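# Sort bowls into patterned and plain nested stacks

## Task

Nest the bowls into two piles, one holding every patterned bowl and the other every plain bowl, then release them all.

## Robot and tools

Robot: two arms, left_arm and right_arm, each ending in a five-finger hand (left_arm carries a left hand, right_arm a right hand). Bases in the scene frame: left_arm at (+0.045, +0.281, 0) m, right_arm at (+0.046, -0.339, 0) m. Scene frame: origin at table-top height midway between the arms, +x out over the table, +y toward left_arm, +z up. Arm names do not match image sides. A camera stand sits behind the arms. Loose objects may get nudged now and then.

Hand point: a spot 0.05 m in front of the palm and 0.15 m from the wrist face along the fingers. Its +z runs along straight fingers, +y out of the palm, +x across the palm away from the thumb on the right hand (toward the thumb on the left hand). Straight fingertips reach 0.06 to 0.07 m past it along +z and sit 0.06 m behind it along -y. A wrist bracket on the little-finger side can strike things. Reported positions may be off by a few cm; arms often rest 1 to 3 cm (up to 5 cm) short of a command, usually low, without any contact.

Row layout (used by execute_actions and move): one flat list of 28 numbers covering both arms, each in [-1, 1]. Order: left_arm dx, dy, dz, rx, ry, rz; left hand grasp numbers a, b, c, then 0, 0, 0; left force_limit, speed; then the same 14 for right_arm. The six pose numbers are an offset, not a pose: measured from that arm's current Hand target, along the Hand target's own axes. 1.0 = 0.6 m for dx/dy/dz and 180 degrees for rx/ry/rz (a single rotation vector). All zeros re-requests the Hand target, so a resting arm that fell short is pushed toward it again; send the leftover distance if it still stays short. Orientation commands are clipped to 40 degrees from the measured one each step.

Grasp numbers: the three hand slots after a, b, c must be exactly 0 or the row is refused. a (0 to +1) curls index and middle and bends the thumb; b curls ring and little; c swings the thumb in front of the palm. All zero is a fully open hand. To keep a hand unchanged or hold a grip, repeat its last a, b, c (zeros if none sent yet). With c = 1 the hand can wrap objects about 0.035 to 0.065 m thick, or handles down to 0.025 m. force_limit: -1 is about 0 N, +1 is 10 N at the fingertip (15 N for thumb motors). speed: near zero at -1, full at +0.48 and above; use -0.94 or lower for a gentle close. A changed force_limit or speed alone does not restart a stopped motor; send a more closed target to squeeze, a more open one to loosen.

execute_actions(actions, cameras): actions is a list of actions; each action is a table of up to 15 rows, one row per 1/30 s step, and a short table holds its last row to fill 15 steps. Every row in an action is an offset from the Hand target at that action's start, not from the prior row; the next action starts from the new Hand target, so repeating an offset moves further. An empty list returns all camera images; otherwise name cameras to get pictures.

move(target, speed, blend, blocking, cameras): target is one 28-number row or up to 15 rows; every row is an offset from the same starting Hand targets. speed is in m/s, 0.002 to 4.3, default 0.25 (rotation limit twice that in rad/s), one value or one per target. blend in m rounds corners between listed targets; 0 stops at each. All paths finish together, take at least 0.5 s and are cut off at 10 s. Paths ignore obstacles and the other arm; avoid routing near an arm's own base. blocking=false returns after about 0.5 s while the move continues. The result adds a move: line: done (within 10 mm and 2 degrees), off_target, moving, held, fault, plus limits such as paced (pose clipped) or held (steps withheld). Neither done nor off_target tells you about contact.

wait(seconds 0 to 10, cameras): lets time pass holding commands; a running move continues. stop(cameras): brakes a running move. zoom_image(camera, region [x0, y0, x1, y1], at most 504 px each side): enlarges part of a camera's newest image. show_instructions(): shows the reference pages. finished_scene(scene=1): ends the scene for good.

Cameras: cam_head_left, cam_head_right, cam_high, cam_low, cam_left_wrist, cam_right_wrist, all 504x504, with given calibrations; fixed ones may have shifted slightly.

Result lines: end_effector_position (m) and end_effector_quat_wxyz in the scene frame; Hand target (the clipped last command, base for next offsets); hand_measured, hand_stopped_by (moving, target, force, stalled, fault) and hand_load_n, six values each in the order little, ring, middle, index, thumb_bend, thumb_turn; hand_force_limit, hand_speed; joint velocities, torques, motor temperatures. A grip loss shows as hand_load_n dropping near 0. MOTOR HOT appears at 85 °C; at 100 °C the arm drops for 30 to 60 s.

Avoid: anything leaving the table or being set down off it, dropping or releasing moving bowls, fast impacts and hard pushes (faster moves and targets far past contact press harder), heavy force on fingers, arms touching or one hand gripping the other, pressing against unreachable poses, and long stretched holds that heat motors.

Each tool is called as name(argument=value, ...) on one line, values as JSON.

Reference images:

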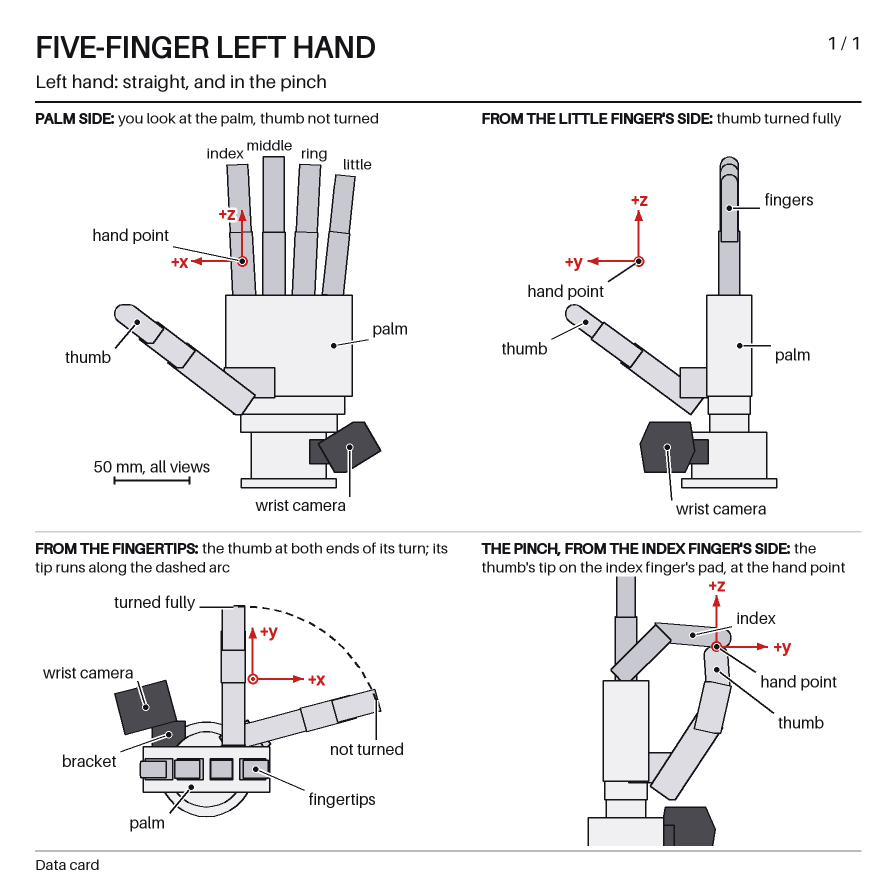

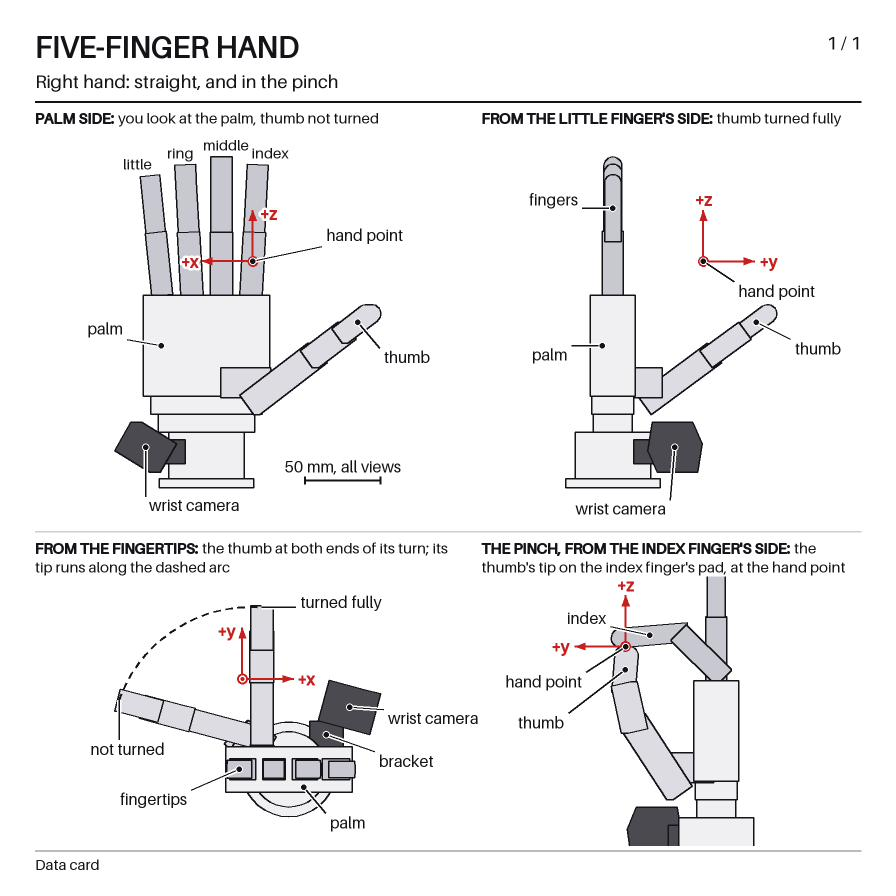

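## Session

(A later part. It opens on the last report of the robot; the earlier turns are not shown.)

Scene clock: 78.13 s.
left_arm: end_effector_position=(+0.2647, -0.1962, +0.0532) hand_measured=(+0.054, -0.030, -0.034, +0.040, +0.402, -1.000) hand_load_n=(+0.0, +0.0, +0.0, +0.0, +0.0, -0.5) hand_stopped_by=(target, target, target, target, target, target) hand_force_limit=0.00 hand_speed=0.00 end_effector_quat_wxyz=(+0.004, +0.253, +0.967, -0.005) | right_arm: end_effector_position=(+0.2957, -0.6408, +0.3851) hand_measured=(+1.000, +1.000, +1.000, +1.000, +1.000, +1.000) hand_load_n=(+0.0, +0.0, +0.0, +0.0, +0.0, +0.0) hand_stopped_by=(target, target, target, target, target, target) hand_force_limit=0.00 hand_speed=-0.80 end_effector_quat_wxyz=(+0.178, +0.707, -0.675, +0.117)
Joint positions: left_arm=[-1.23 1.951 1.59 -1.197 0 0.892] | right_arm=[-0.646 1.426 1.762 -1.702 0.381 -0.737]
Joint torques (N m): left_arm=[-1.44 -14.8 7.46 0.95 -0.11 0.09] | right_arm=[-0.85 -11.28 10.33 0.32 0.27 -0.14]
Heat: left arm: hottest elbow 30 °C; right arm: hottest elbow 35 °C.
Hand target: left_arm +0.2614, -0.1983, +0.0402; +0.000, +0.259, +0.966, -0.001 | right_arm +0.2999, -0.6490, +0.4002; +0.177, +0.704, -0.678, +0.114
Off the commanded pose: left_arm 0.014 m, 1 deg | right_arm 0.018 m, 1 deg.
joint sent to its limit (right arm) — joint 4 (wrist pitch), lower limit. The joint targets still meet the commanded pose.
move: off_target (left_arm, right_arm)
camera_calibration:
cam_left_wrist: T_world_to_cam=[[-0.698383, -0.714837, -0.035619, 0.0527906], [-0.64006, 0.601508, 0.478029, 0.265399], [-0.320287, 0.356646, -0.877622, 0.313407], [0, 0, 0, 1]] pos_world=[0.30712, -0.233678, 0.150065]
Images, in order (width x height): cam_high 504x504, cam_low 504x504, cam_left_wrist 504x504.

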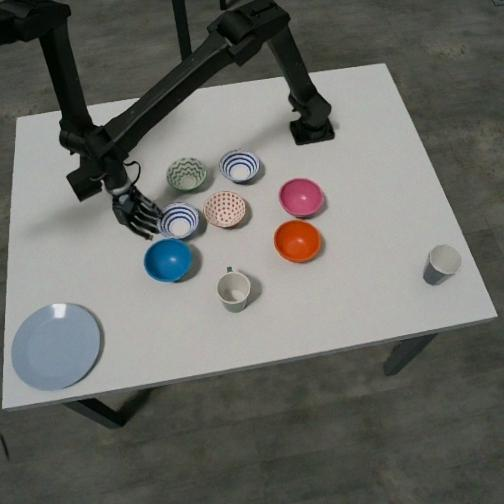

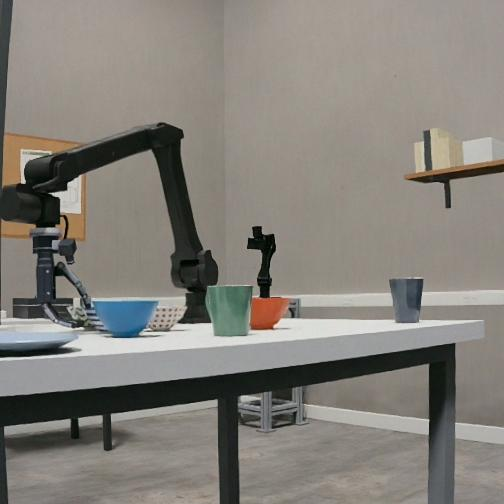

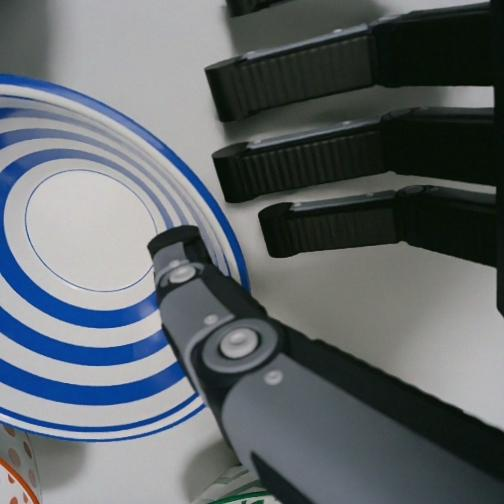

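move(target=[[0,0,0,0,0,0,0.6,0.5,1,0,0,0,0,0,0,0,0,0,0,0,0,0,0,0,0,0,0,-0.8],[0,0.006,0.0235,0,0,0,0.6,0.5,1,0,0,0,0,0,0,0,0,0,0,0,0,0,0,0,0,0,0,-0.8]], speed=[0.05,0.05], cameras=["cam_left_wrist", "cam_low", "cam_high"])

zoom_image(camera="cam_left_wrist", region=[0, 0, 400, 400])

zoom_image(camera="cam_low", region=[10, 220, 130, 340])

Scene clock: 80.90 s.
left_arm: end_effector_position=(+0.2643, -0.1950, +0.0417) hand_measured=(+0.060, -0.040, -0.174, -0.100, +0.350, -1.000) hand_load_n=(+0.0, +0.0, +0.0, +0.0, +0.5, +0.0) hand_stopped_by=(target, target, target, target, target, target) hand_force_limit=0.00 hand_speed=0.00 end_effector_quat_wxyz=(+0.005, +0.253, +0.967, -0.007) | right_arm: end_effector_position=(+0.2957, -0.6408, +0.3851) hand_measured=(+1.000, +1.000, +1.000, +1.000, +1.000, +1.000) hand_load_n=(+0.0, +0.0, +0.0, +0.0, +0.0, +0.0) hand_stopped_by=(target, target, target, target, target, target) hand_force_limit=0.00 hand_speed=-0.80 end_effector_quat_wxyz=(+0.178, +0.707, -0.675, +0.117)
Joint positions: left_arm=[-1.23 1.956 1.566 -1.164 0 0.893] | right_arm=[-0.646 1.426 1.762 -1.702 0.381 -0.737]
Joint torques (N m): left_arm=[-1.08 -14.56 7.3 0.99 -0.11 0.11] | right_arm=[-0.85 -11.34 10.33 0.31 0.27 -0.14]
Heat: left arm: hottest elbow 30 °C; right arm: hottest elbow 35 °C.
Hand target: left_arm +0.2632, -0.1953, +0.0261; +0.000, +0.259, +0.966, -0.001 | right_arm +0.2999, -0.6490, +0.4002; +0.177, +0.704, -0.678, +0.114
Off the commanded pose: left_arm 0.016 m, 1 deg | right_arm 0.018 m, 1 deg.
joint sent to its limit (right arm) — joint 4 (wrist pitch), lower limit. The joint targets still meet the commanded pose.
move: off_target (left_arm, right_arm)
camera_calibration:
cam_left_wrist: T_world_to_cam=[[-0.699183, -0.714139, -0.0339027, 0.0532801], [-0.640093, 0.604155, 0.474635, 0.27055], [-0.318473, 0.353558, -0.879529, 0.301722], [0, 0, 0, 1]] pos_world=[0.30652, -0.232081, 0.138767]
Images, in order (width x height): cam_high 504x504, cam_low 504x504, cam_left_wrist 504x504.

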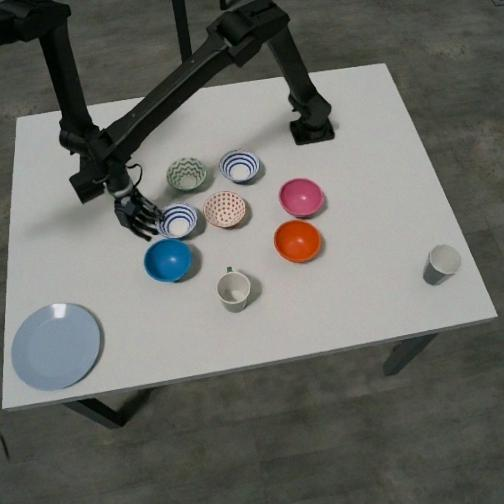

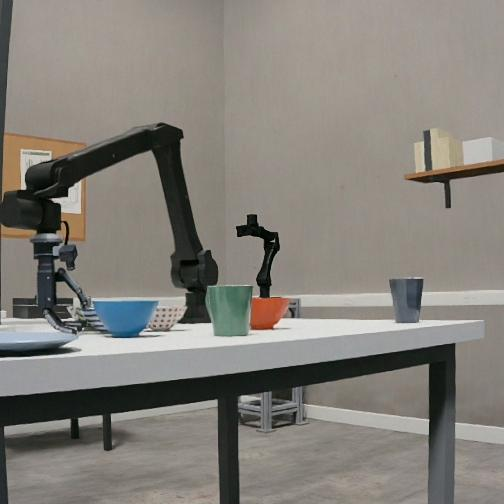

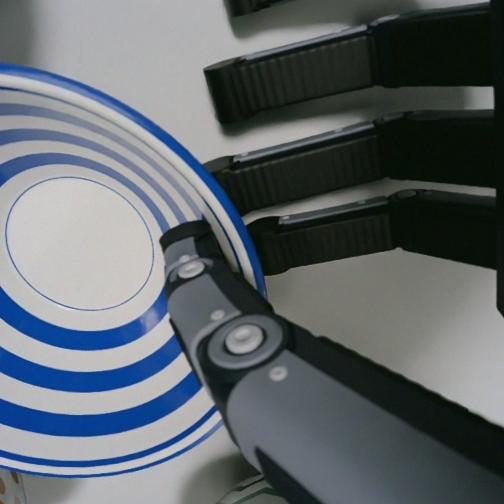

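Scaled by 1.260 from the camera's 504x504 image, which has a finer 720x720 frame.

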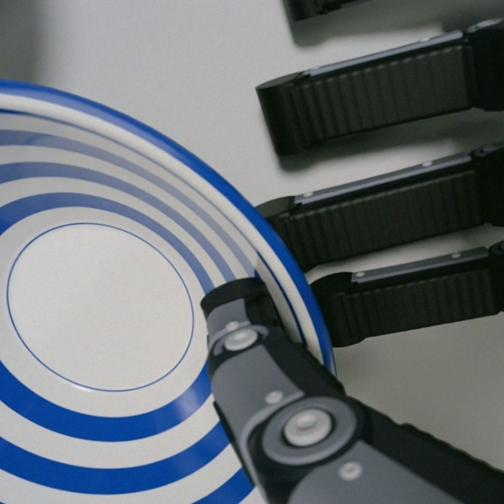

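Scaled by 4.200 from the camera's 504x504 image, which has a finer 720x720 frame.

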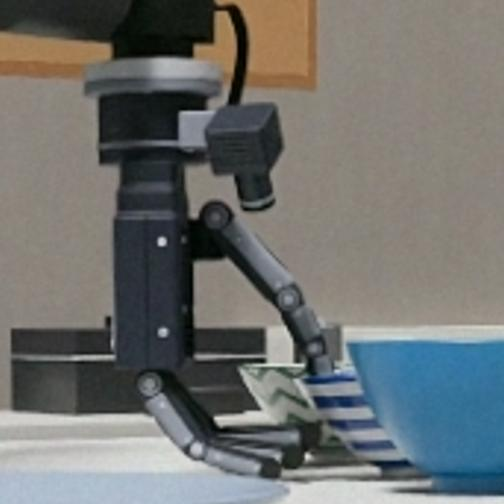

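move(target=[0,0,0,0,0,0,0.9,0.5,1,0,0,0,0.2,-0.8,0,0,0,0,0,0,0,0,0,0,0,0,0,-0.8], speed=0.05, cameras=["cam_left_wrist", "cam_low", "cam_high"])

zoom_image(camera="cam_left_wrist", region=[0, 0, 400, 400])

zoom_image(camera="cam_low", region=[10, 220, 130, 340])

Scene clock: 82.20 s.
left_arm: end_effector_position=(+0.2643, -0.1950, +0.0413) hand_measured=(+0.090, -0.084, -0.226, -0.318, +0.292, -1.000) hand_load_n=(-2.5, +0.5, +8.5, +10.0, +13.0, -0.5) hand_stopped_by=(target, target, force, force, force, target) hand_force_limit=0.20 hand_speed=-0.80 end_effector_quat_wxyz=(+0.005, +0.253, +0.967, -0.007) | right_arm: end_effector_position=(+0.2957, -0.6408, +0.3851) hand_measured=(+1.000, +1.000, +1.000, +1.000, +1.000, +1.000) hand_load_n=(+0.0, +0.0, +0.0, +0.0, +0.0, +0.5) hand_stopped_by=(target, target, target, target, target, target) hand_force_limit=0.00 hand_speed=-0.80 end_effector_quat_wxyz=(+0.178, +0.707, -0.675, +0.117)
Joint positions: left_arm=[-1.23 1.957 1.566 -1.163 0 0.893] | right_arm=[-0.646 1.426 1.762 -1.702 0.381 -0.737]
Joint torques (N m): left_arm=[-1.08 -14.39 7.24 0.98 -0.11 0.12] | right_arm=[-0.91 -11.28 10.36 0.31 0.27 -0.14]
Heat: left arm: hottest elbow 30 °C; right arm: hottest elbow 35 °C.
Hand target: left_arm +0.2632, -0.1953, +0.0261; +0.000, +0.259, +0.966, -0.001 | right_arm +0.2999, -0.6490, +0.4002; +0.177, +0.704, -0.678, +0.114
Off the commanded pose: left_arm 0.015 m, 1 deg | right_arm 0.018 m, 1 deg.
joint sent to its limit (right arm) — joint 4 (wrist pitch), lower limit. The joint targets still meet the commanded pose.
move: off_target (left_arm, right_arm)
camera_calibration:
cam_left_wrist: T_world_to_cam=[[-0.699144, -0.714167, -0.034098, 0.053204], [-0.640078, 0.603938, 0.47493, 0.270705], [-0.318586, 0.35387, -0.879363, 0.301489], [0, 0, 0, 1]] pos_world=[0.30652, -0.232181, 0.138367]
Images, in order (width x height): cam_high 504x504, cam_low 504x504, cam_left_wrist 504x504.

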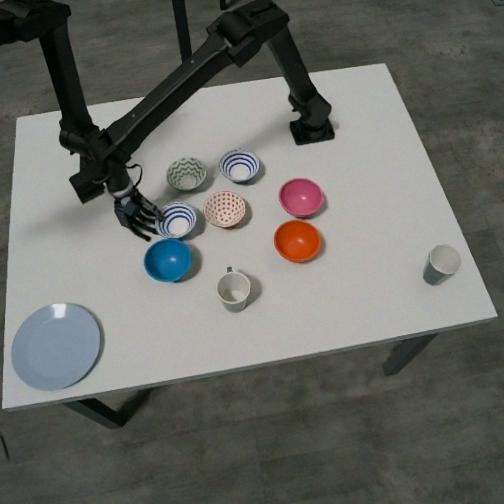

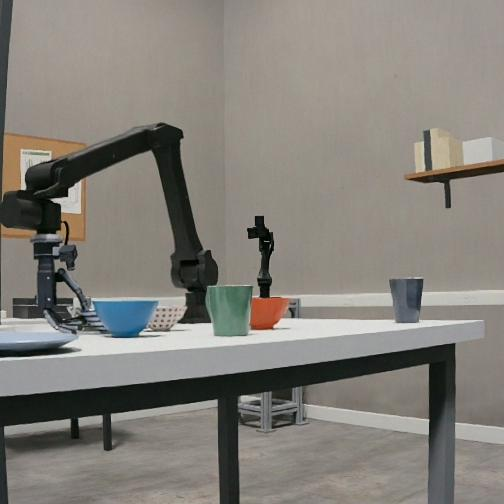

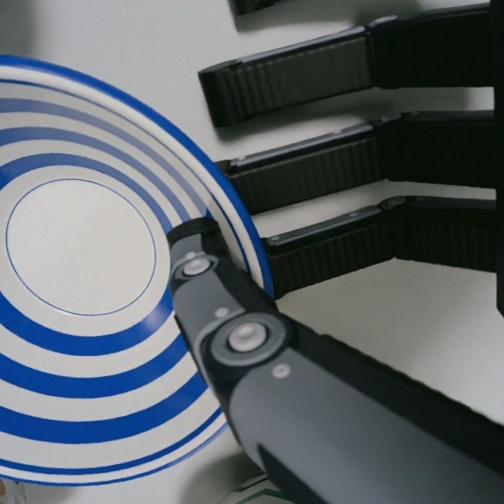

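Scaled by 1.260 from the camera's 504x504 image, which has a finer 720x720 frame.

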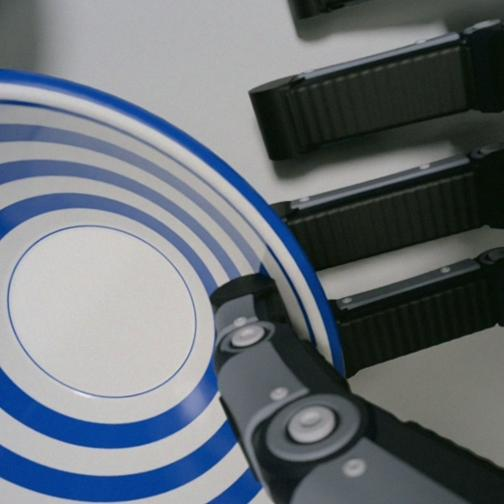

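Scaled by 4.200 from the camera's 504x504 image, which has a finer 720x720 frame.

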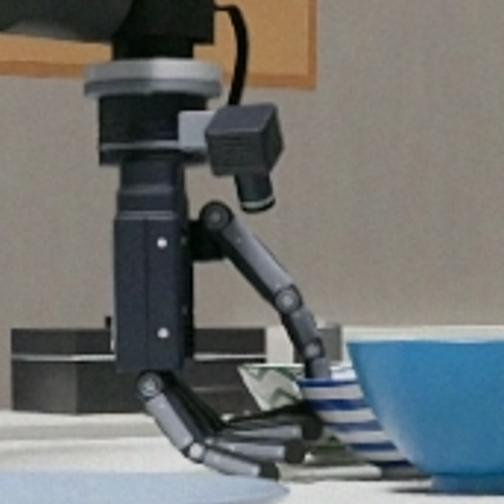

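move(target=[0,0,-0.13,0,0,0,0.9,0.5,1,0,0,0,0.2,-0.8,0,0,0,0,0,0,0,0,0,0,0,0,0,-0.8], speed=0.06, cameras=["cam_left_wrist", "cam_low", "cam_high"])

zoom_image(camera="cam_low", region=[10, 220, 130, 340])

Scene clock: 84.67 s.
left_arm: end_effector_position=(+0.2568, -0.1766, +0.0675) hand_measured=(+0.090, -0.084, -0.226, -0.318, +0.292, -1.000) hand_load_n=(+0.0, +0.0, +8.5, +9.5, +12.5, -1.0) hand_stopped_by=(target, target, force, force, force, target) hand_force_limit=0.20 hand_speed=-0.80 end_effector_quat_wxyz=(-0.023, +0.255, +0.966, +0.030) | right_arm: end_effector_position=(+0.2957, -0.6408, +0.3851) hand_measured=(+1.000, +1.000, +1.000, +1.000, +1.000, +1.000) hand_load_n=(+0.0, +0.0, +0.0, +0.0, +0.0, +0.0) hand_stopped_by=(target, target, target, target, target, target) hand_force_limit=0.00 hand_speed=-0.80 end_effector_quat_wxyz=(+0.178, +0.707, -0.675, +0.117)
Joint positions: left_arm=[-1.23 1.95 1.611 -1.308 0.002 0.896] | right_arm=[-0.646 1.426 1.762 -1.702 0.381 -0.737]
Joint torques (N m): left_arm=[-1.08 -19.31 12.57 -0.28 -0.19 0.08] | right_arm=[-0.85 -11.28 10.33 0.31 0.27 -0.14]
Heat: left arm: hottest elbow 30 °C; right arm: hottest elbow 35 °C.
Hand target: left_arm +0.2632, -0.1951, +0.1039; +0.000, +0.259, +0.966, -0.001 | right_arm +0.2999, -0.6490, +0.4002; +0.177, +0.704, -0.678, +0.114
Off the commanded pose: left_arm 0.042 m, 4 deg | right_arm 0.018 m, 1 deg.
joint sent to its limit (right arm) — joint 4 (wrist pitch), lower limit. The joint targets still meet the commanded pose.
move: off_target (left_arm, right_arm)
camera_calibration:
cam_left_wrist: T_world_to_cam=[[-0.703455, -0.707328, -0.0695609, 0.0666841], [-0.619349, 0.562047, 0.548188, 0.224688], [-0.348652, 0.428708, -0.833458, 0.333365], [0, 0, 0, 1]] pos_world=[0.302298, -0.222034, 0.159313]
Images, in order (width x height): cam_high 504x504, cam_low 504x504, cam_left_wrist 504x504.

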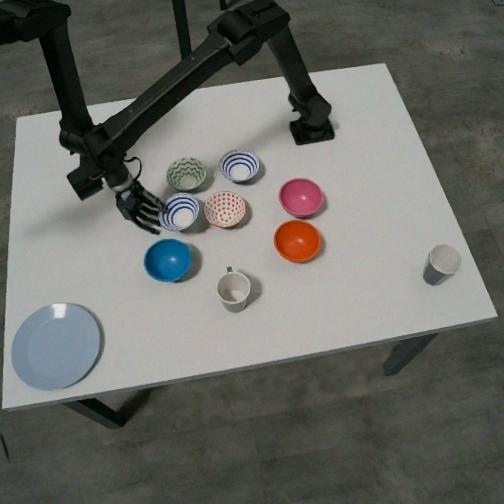

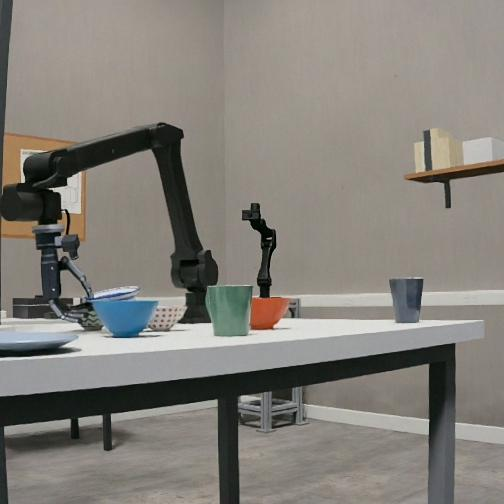

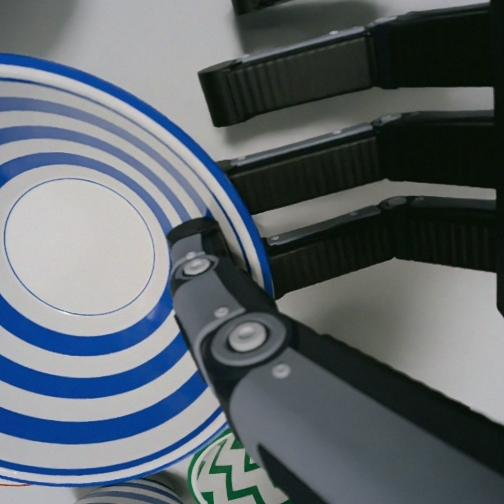

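Scaled by 4.200 from the camera's 504x504 image, which has a finer 720x720 frame.

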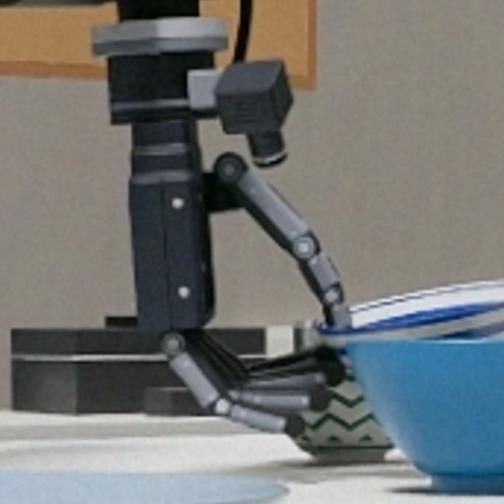

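move(target=[[0,0,-0.0933,0,0,0,0.9,0.5,1,0,0,0,0.2,-0.8,0,0,0,0,0,0,0,0,0,0,0,0,0,-0.8],[0.1163,0.1775,-0.1018,0,0,0,0.9,0.5,1,0,0,0,0.2,-0.8,0,0,0,0,0,0,0,0,0,0,0,0,0,-0.8]], speed=[0.08,0.1], cameras=["cam_left_wrist", "cam_low", "cam_high", "cam_head_right"])

zoom_image(camera="cam_low", region=[60, 200, 220, 360])

zoom_image(camera="cam_high", region=[130, 130, 270, 250])

Scene clock: 88.97 s.
left_arm: end_effector_position=(+0.2503, -0.0691, +0.1535) hand_measured=(+0.090, -0.084, -0.226, -0.318, +0.292, -1.000) hand_load_n=(+0.0, +0.0, +8.5, +9.5, +12.5, -0.5) hand_stopped_by=(target, target, force, force, force, target) hand_force_limit=0.20 hand_speed=-0.80 end_effector_quat_wxyz=(-0.014, +0.260, +0.965, +0.014) | right_arm: end_effector_position=(+0.2957, -0.6408, +0.3851) hand_measured=(+1.000, +1.000, +1.000, +1.000, +1.000, +1.000) hand_load_n=(+0.0, +0.0, +0.0, +0.0, +0.0, +0.0) hand_stopped_by=(target, target, target, target, target, target) hand_force_limit=0.00 hand_speed=-0.80 end_effector_quat_wxyz=(+0.178, +0.707, -0.675, +0.117)
Joint positions: left_arm=[-1.159 1.605 1.374 -1.38 0.002 0.979] | right_arm=[-0.646 1.426 1.762 -1.702 0.381 -0.737]
Joint torques (N m): left_arm=[0.32 -14.1 8.02 0.73 -0.21 0.09] | right_arm=[-0.85 -11.34 10.33 0.32 0.27 -0.13]
Heat: left arm: hottest elbow 30 °C; right arm: hottest elbow 35 °C.
Hand target: left_arm +0.2560, -0.0680, +0.1649; +0.000, +0.258, +0.966, -0.001 | right_arm +0.2999, -0.6490, +0.4002; +0.177, +0.704, -0.678, +0.114
Off the commanded pose: left_arm 0.013 m, 2 deg | right_arm 0.018 m, 1 deg.
joint sent to its limit (right arm) — joint 4 (wrist pitch), lower limit. The joint targets still meet the commanded pose.
move: off_target (left_arm, right_arm)
camera_calibration:
cam_left_wrist: T_world_to_cam=[[-0.710264, -0.702, -0.0521656, 0.143554], [-0.618829, 0.587355, 0.521598, 0.118764], [-0.335522, 0.402754, -0.851595, 0.354501], [0, 0, 0, 1]] pos_world=[0.294399, -0.111758, 0.247432]
Images, in order (width x height): cam_head_right 504x504, cam_high 504x504, cam_low 504x504, cam_left_wrist 504x504.

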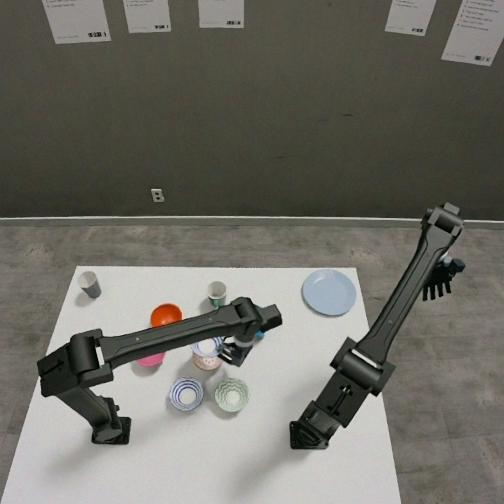

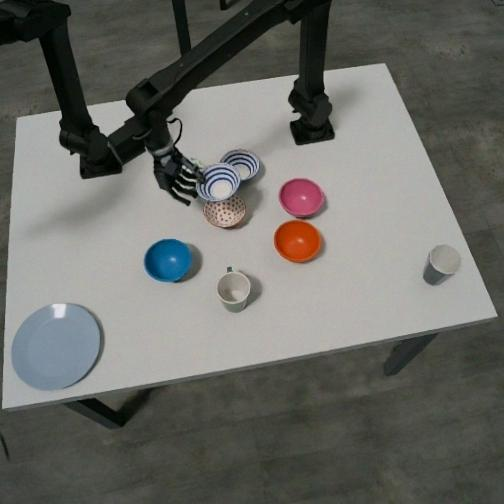

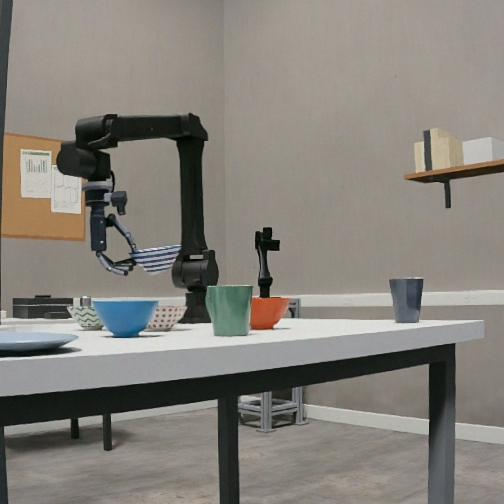

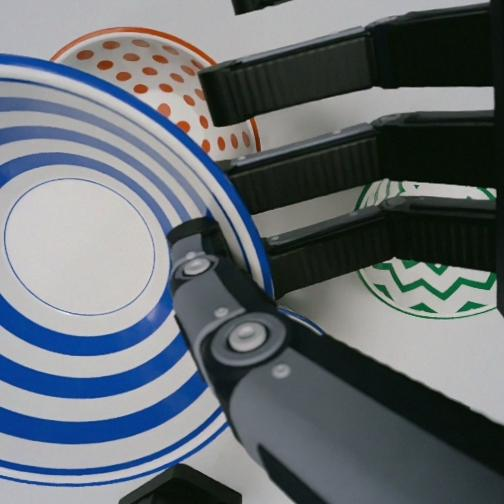

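Scaled by 3.150 from the camera's 504x504 image, which has a finer 720x720 frame.

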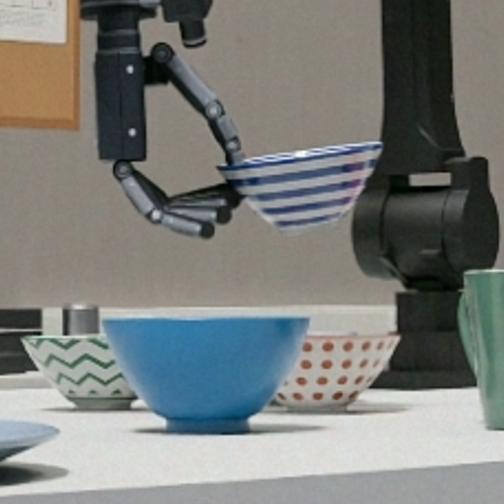

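Scaled by 3.600 from the camera's 504x504 image, which has a finer 720x720 frame.

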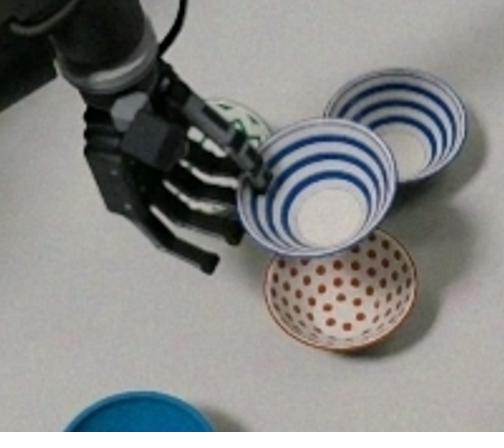

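move(target=[0.006,0.0247,0.0667,0.0667,0,0,0.9,0.5,1,0,0,0,0.2,-0.8,0,0,0,0,0,0,0,0,0,0,0,0,0,-0.8], speed=0.08, cameras=["cam_left_wrist", "cam_low", "cam_high", "cam_head_right"])

zoom_image(camera="cam_low", region=[60, 220, 220, 350])

zoom_image(camera="cam_high", region=[130, 130, 270, 250])

zoom_image(camera="cam_head_right", region=[150, 310, 290, 430])

Scene clock: 97.23 s.
left_arm: end_effector_position=(+0.2540, -0.0529, +0.1125) hand_measured=(+0.090, -0.084, -0.226, -0.318, +0.292, -1.000) hand_load_n=(+0.0, +0.5, +8.5, +9.5, +12.5, -1.0) hand_stopped_by=(target, target, force, force, force, target) hand_force_limit=0.20 hand_speed=-0.80 end_effector_quat_wxyz=(-0.044, +0.257, +0.961, -0.086) | right_arm: end_effector_position=(+0.2957, -0.6408, +0.3851) hand_measured=(+1.000, +1.000, +1.000, +1.000, +1.000, +1.000) hand_load_n=(+0.0, +0.0, +0.0, +0.0, -0.5, +0.0) hand_stopped_by=(target, target, target, target, target, target) hand_force_limit=0.00 hand_speed=-0.80 end_effector_quat_wxyz=(+0.178, +0.707, -0.675, +0.117)
Joint positions: left_arm=[-1.054 1.53 1.197 -1.185 0.186 1.075] | right_arm=[-0.646 1.426 1.762 -1.702 0.381 -0.737]
Joint torques (N m): left_arm=[0.15 -13.33 7.94 0.91 0.01 0.11] | right_arm=[-0.79 -11.28 10.37 0.29 0.27 -0.14]
Heat: left arm: hottest elbow 30 °C; right arm: hottest elbow 36 °C.
Hand target: left_arm +0.2603, -0.0533, +0.1249; -0.027, +0.257, +0.961, -0.102 | right_arm +0.2999, -0.6490, +0.4002; +0.177, +0.704, -0.678, +0.114
Off the commanded pose: left_arm 0.014 m, 3 deg | right_arm 0.018 m, 1 deg.
joint sent to its limit (right arm) — joint 4 (wrist pitch), lower limit. The joint targets still meet the commanded pose.
move: off_target (left_arm, right_arm)
camera_calibration:
cam_left_wrist: T_world_to_cam=[[-0.699778, -0.698077, 0.151656, 0.12998], [-0.567482, 0.672177, 0.475544, 0.129615], [-0.433906, 0.246714, -0.866521, 0.33263], [0, 0, 0, 1]] pos_world=[0.308842, -0.0784527, 0.206881]
Images, in order (width x height): cam_head_right 504x504, cam_high 504x504, cam_low 504x504, cam_left_wrist 504x504.

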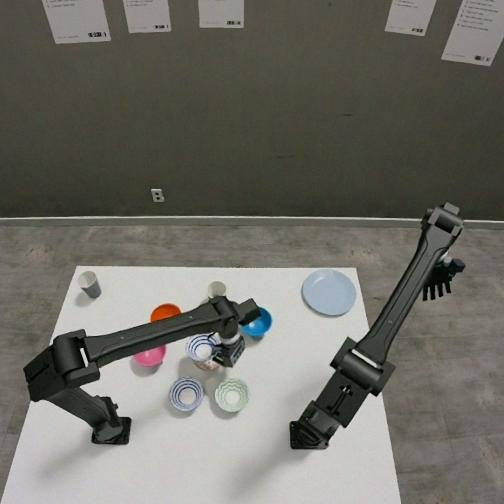

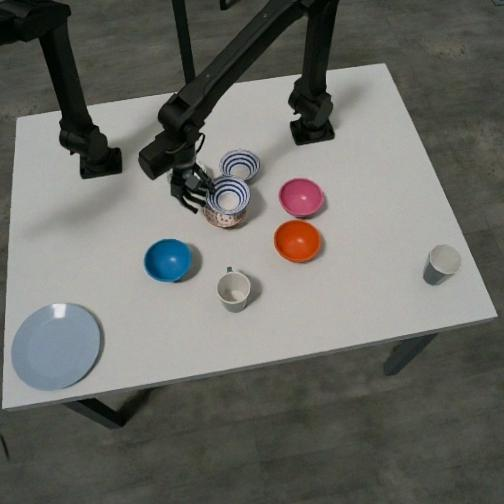

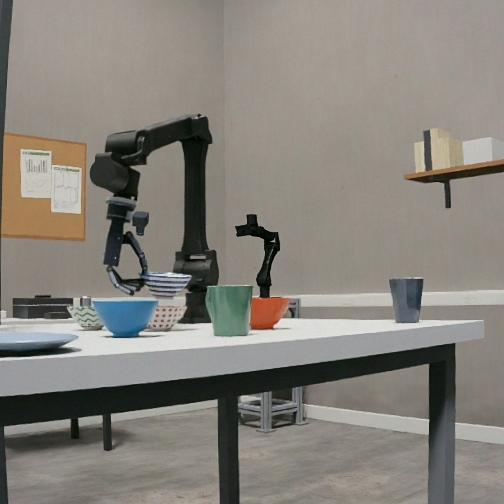

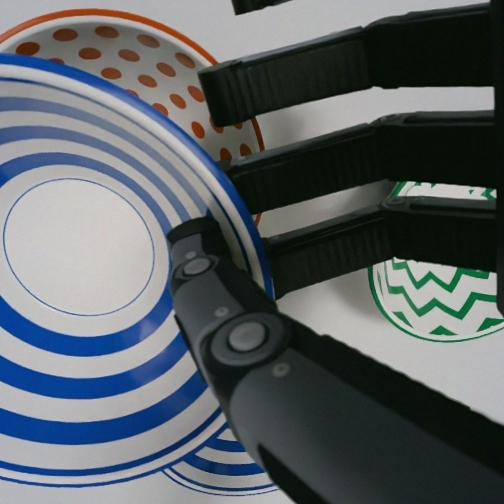

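Scaled by 3.150 from the camera's 504x504 image, which has a finer 720x720 frame.

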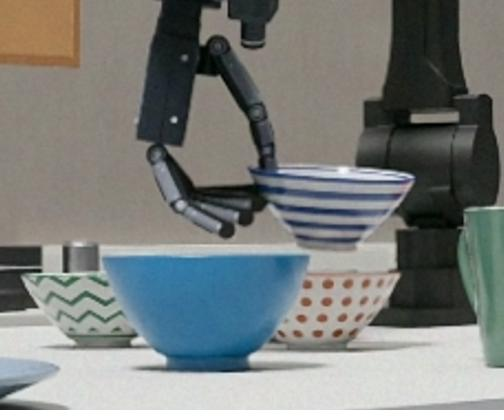

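Scaled by 3.600 from the camera's 504x504 image, which has a finer 720x720 frame.

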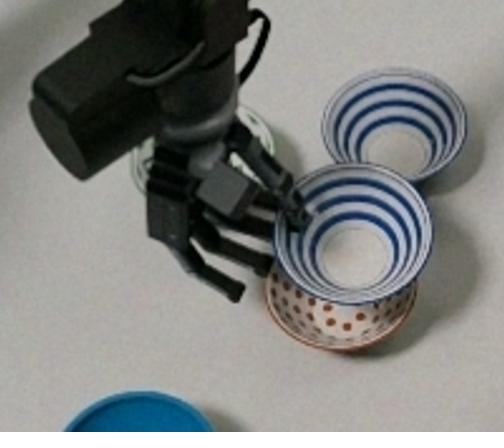

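Scaled by 3.600 from the camera's 504x504 image, which has a finer 720x720 frame.

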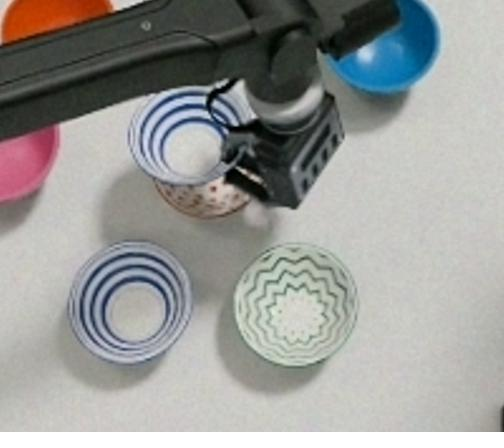

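move(target=[0,0.0139,0.0652,0.0556,0,0,0.9,0.5,1,0,0,0,0.2,-0.8,0,0,0,0,0,0,0,0,0,0,0,0,0,-0.8], speed=0.06, cameras=["cam_left_wrist", "cam_low", "cam_high"])

zoom_image(camera="cam_low", region=[60, 220, 220, 350])

zoom_image(camera="cam_high", region=[130, 130, 270, 250])

Scene clock: 101.80 s.
left_arm: end_effector_position=(+0.2525, -0.0526, +0.0799) hand_measured=(+0.090, -0.084, -0.226, -0.318, +0.292, -1.000) hand_load_n=(+0.0, -3.5, +7.0, +10.5, +7.0, -2.0) hand_stopped_by=(target, target, force, force, force, target) hand_force_limit=0.20 hand_speed=-0.80 end_effector_quat_wxyz=(-0.064, +0.251, +0.950, -0.173) | right_arm: end_effector_position=(+0.2957, -0.6408, +0.3851) hand_measured=(+1.000, +1.000, +1.000, +1.000, +1.000, +1.000) hand_load_n=(+0.0, +0.0, +0.0, +0.0, +0.0, +0.0) hand_stopped_by=(target, target, target, target, target, target) hand_force_limit=0.00 hand_speed=-0.80 end_effector_quat_wxyz=(+0.178, +0.707, -0.675, +0.117)
Joint positions: left_arm=[-0.981 1.503 1.077 -1.02 0.351 1.124] | right_arm=[-0.646 1.426 1.762 -1.702 0.381 -0.737]
Joint torques (N m): left_arm=[0.32 -11.58 7.36 1.42 0.21 0.2] | right_arm=[-0.85 -11.34 10.35 0.34 0.27 -0.13]
Heat: left arm: hottest elbow 30 °C; right arm: hottest elbow 36 °C.
Hand target: left_arm +0.2603, -0.0534, +0.0849; -0.049, +0.254, +0.948, -0.185 | right_arm +0.2999, -0.6490, +0.4002; +0.177, +0.704, -0.678, +0.114
Off the commanded pose: left_arm 0.009 m, 2 deg | right_arm 0.018 m, 1 deg.
joint sent to its limit (right arm) — joint 4 (wrist pitch), lower limit. The joint targets still meet the commanded pose.
move: off_target (right_arm)
camera_calibration:
cam_left_wrist: T_world_to_cam=[[-0.671702, -0.668355, 0.319559, 0.115193], [-0.537619, 0.736552, 0.410435, 0.145075], [-0.509688, 0.103889, -0.854064, 0.314382], [0, 0, 0, 1]] pos_world=[0.315607, -0.0625265, 0.172147]
Images, in order (width x height): cam_high 504x504, cam_low 504x504, cam_left_wrist 504x504.

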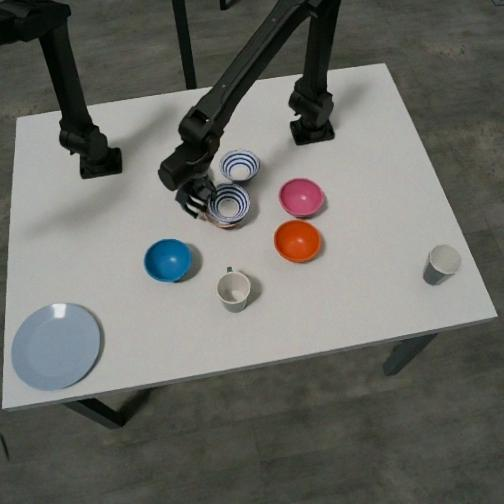

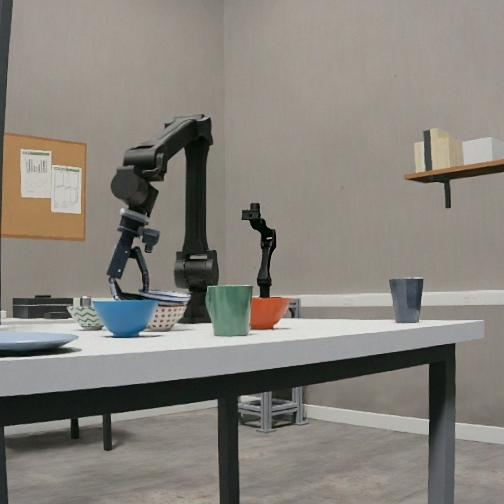

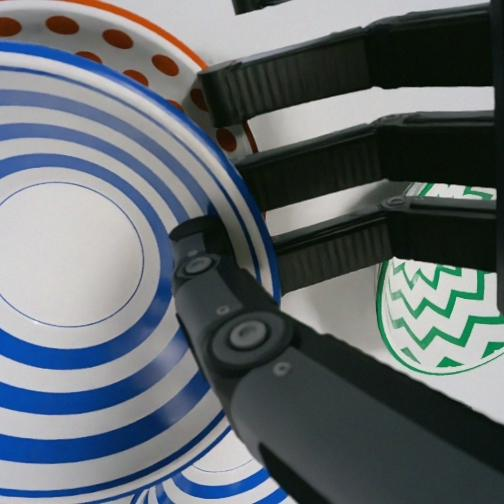

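Scaled by 3.150 from the camera's 504x504 image, which has a finer 720x720 frame.

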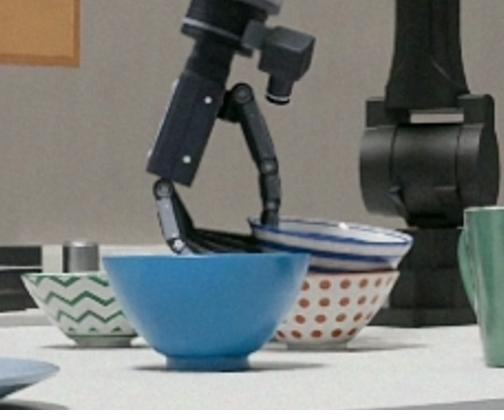

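Scaled by 3.600 from the camera's 504x504 image, which has a finer 720x720 frame.

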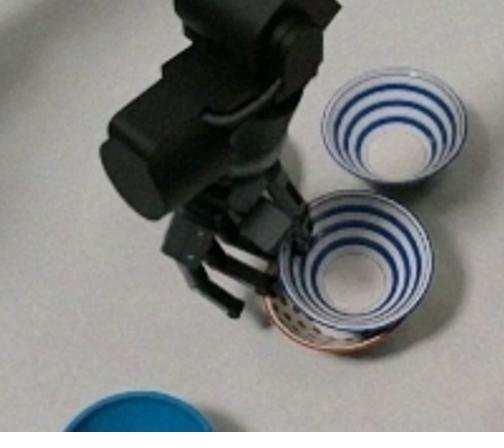

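execute_actions(actions=[[[0,0,0,0,0,0,0.9,1,1,0,0,0,-0.3,-0.5,0,0,0,0,0,0,0,0,0,0,0,0,0,-0.8]],[[0,0,0,0,0,0,0.9,1,1,0,0,0,-0.3,-0.5,0,0,0,0,0,0,0,0,0,0,0,0,0,-0.8]]], cameras=["cam_left_wrist"])

Scene clock: 104.33 s.
left_arm: end_effector_position=(+0.2531, -0.0534, +0.0785) hand_measured=(-0.910, -0.400, -0.226, -0.318, +0.292, -1.000) hand_load_n=(+0.5, +2.0, +6.5, +10.5, +11.0, +0.0) hand_stopped_by=(target, force, force, force, force, target) hand_force_limit=-0.30 hand_speed=-0.50 end_effector_quat_wxyz=(-0.063, +0.255, +0.949, -0.176) | right_arm: end_effector_position=(+0.2957, -0.6408, +0.3851) hand_measured=(+1.000, +1.000, +1.000, +1.000, +1.000, +1.000) hand_load_n=(+0.0, +0.0, +0.0, +0.0, +0.0, +0.0) hand_stopped_by=(target, target, target, target, target, target) hand_force_limit=0.00 hand_speed=-0.80 end_effector_quat_wxyz=(+0.178, +0.707, -0.675, +0.117)
Joint positions: left_arm=[-0.981 1.503 1.073 -1.012 0.353 1.132] | right_arm=[-0.646 1.426 1.762 -1.702 0.381 -0.737]
Joint torques (N m): left_arm=[0.26 -11.63 7.66 1.14 0.14 0.11] | right_arm=[-0.85 -11.34 10.32 0.32 0.27 -0.14]
Heat: left arm: hottest elbow 30 °C; right arm: hottest elbow 36 °C.
Hand target: left_arm +0.2602, -0.0533, +0.0849; -0.049, +0.254, +0.948, -0.185 | right_arm +0.2999, -0.6490, +0.4002; +0.177, +0.704, -0.678, +0.114
Off the commanded pose: left_arm 0.010 m, 2 deg | right_arm 0.018 m, 1 deg.
joint sent to its limit (right arm) — joint 4 (wrist pitch), lower limit. The joint targets still meet the commanded pose.
Step readings (end_effector_position of left_arm | right_arm):
0: (+0.2525, -0.0526, +0.0799) | (+0.2957, -0.6408, +0.3851)
1: (+0.2525, -0.0526, +0.0799) | (+0.2957, -0.6408, +0.3851)
2: (+0.2525, -0.0526, +0.0799) | (+0.2957, -0.6408, +0.3851)
4: (+0.2529, -0.0531, +0.0796) | (+0.2957, -0.6408, +0.3851)
8: (+0.2528, -0.0532, +0.0785) | (+0.2957, -0.6408, +0.3851)
15: (+0.2531, -0.0534, +0.0785) | (+0.2957, -0.6408, +0.3851)
16: (+0.2531, -0.0534, +0.0785) | (+0.2957, -0.6408, +0.3851)
17: (+0.2531, -0.0534, +0.0785) | (+0.2957, -0.6408, +0.3851)
19: (+0.2531, -0.0534, +0.0785) | (+0.2957, -0.6408, +0.3851)
23: (+0.2531, -0.0534, +0.0785) | (+0.2957, -0.6408, +0.3851)
30: (+0.2531, -0.0534, +0.0785) | (+0.2957, -0.6408, +0.3851)
camera_calibration:
cam_left_wrist: T_world_to_cam=[[-0.678099, -0.660813, 0.321725, 0.117362], [-0.532933, 0.743527, 0.403919, 0.146266], [-0.506126, 0.102439, -0.856354, 0.31271], [0, 0, 0, 1]] pos_world=[0.315803, -0.0632319, 0.170952]
Images, in order (width x height): cam_left_wrist 504x504.

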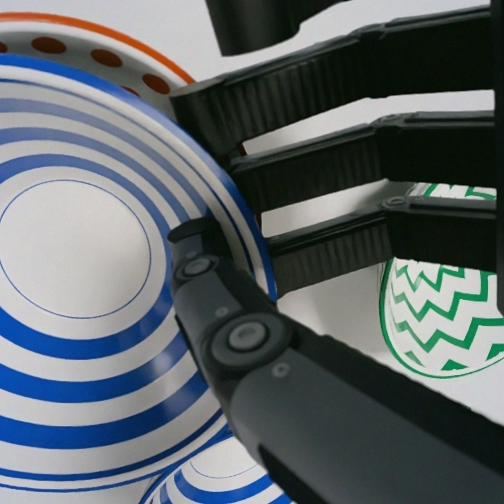

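move(target=[0.0003,-0.018,0.0073,0.0444,0,0,0.9,1,1,0,0,0,-0.3,-0.5,0,0,0,0,0,0,0,0,0,0,0,0,0,-0.8], speed=0.05, cameras=["cam_left_wrist", "cam_low", "cam_high"])

zoom_image(camera="cam_low", region=[60, 220, 220, 350])

zoom_image(camera="cam_high", region=[130, 130, 270, 250])

Scene clock: 106.77 s.
left_arm: end_effector_position=(+0.2483, -0.0630, +0.0756) hand_measured=(-0.910, -0.400, -0.226, -0.318, +0.292, -1.000) hand_load_n=(+0.0, +4.0, +2.0, +12.0, +9.5, +0.0) hand_stopped_by=(target, force, force, force, force, target) hand_force_limit=-0.30 hand_speed=-0.50 end_effector_quat_wxyz=(-0.082, +0.250, +0.935, -0.238) | right_arm: end_effector_position=(+0.2957, -0.6408, +0.3851) hand_measured=(+1.000, +1.000, +1.000, +1.000, +1.000, +1.000) hand_load_n=(+0.0, +0.0, +0.0, +0.0, +0.0, +0.0) hand_stopped_by=(target, target, target, target, target, target) hand_force_limit=0.00 hand_speed=-0.80 end_effector_quat_wxyz=(+0.178, +0.707, -0.675, +0.117)
Joint positions: left_arm=[-0.943 1.493 1.041 -0.95 0.482 1.148] | right_arm=[-0.646 1.426 1.762 -1.702 0.381 -0.737]
Joint torques (N m): left_arm=[0.32 -12.1 7.39 1.18 0.4 0.08] | right_arm=[-0.85 -11.28 10.35 0.32 0.27 -0.14]
Heat: left arm: hottest elbow 30 °C; right arm: hottest elbow 36 °C.
Hand target: left_arm +0.2542, -0.0634, +0.0848; -0.067, +0.250, +0.933, -0.251 | right_arm +0.2999, -0.6490, +0.4002; +0.177, +0.704, -0.678, +0.114
Off the commanded pose: left_arm 0.011 m, 2 deg | right_arm 0.018 m, 1 deg.
joint sent to its limit (right arm) — joint 4 (wrist pitch), lower limit. The joint targets still meet the commanded pose.
move: off_target (left_arm, right_arm)
camera_calibration:
cam_left_wrist: T_world_to_cam=[[-0.647978, -0.620295, 0.441994, 0.0946878], [-0.50816, 0.784346, 0.355774, 0.152027], [-0.567361, 0.00592979, -0.823448, 0.315435], [0, 0, 0, 1]] pos_world=[0.317575, -0.0623783, 0.163805]
Images, in order (width x height): cam_high 504x504, cam_low 504x504, cam_left_wrist 504x504.

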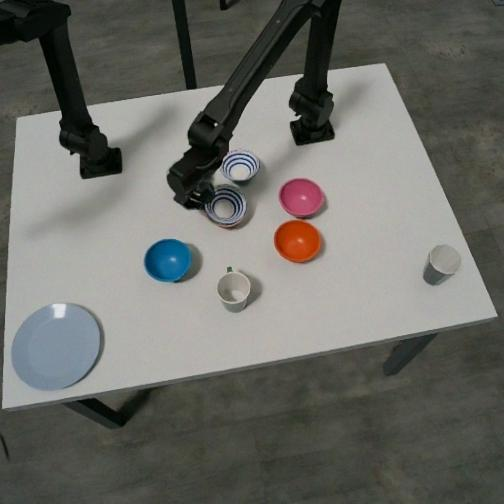

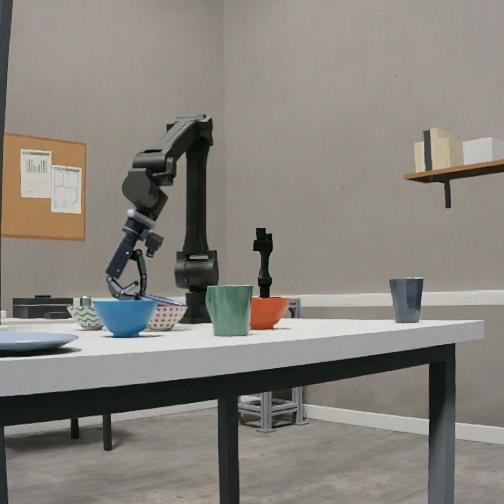

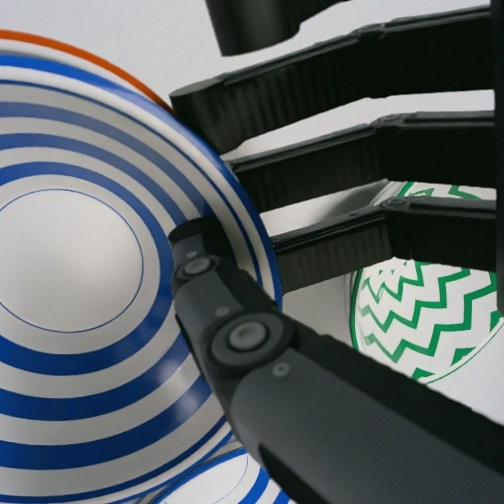

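Scaled by 3.150 from the camera's 504x504 image, which has a finer 720x720 frame.

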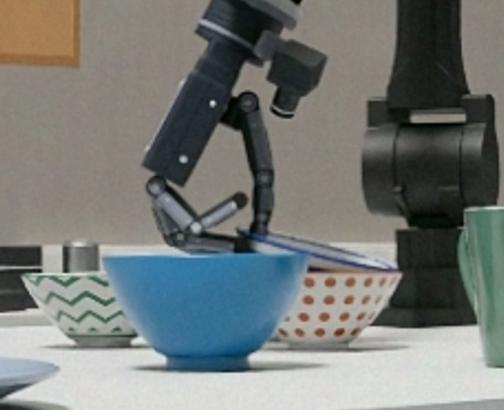

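Scaled by 3.600 from the camera's 504x504 image, which has a finer 720x720 frame.

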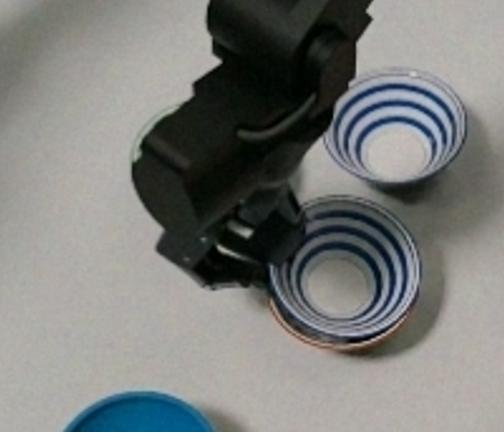

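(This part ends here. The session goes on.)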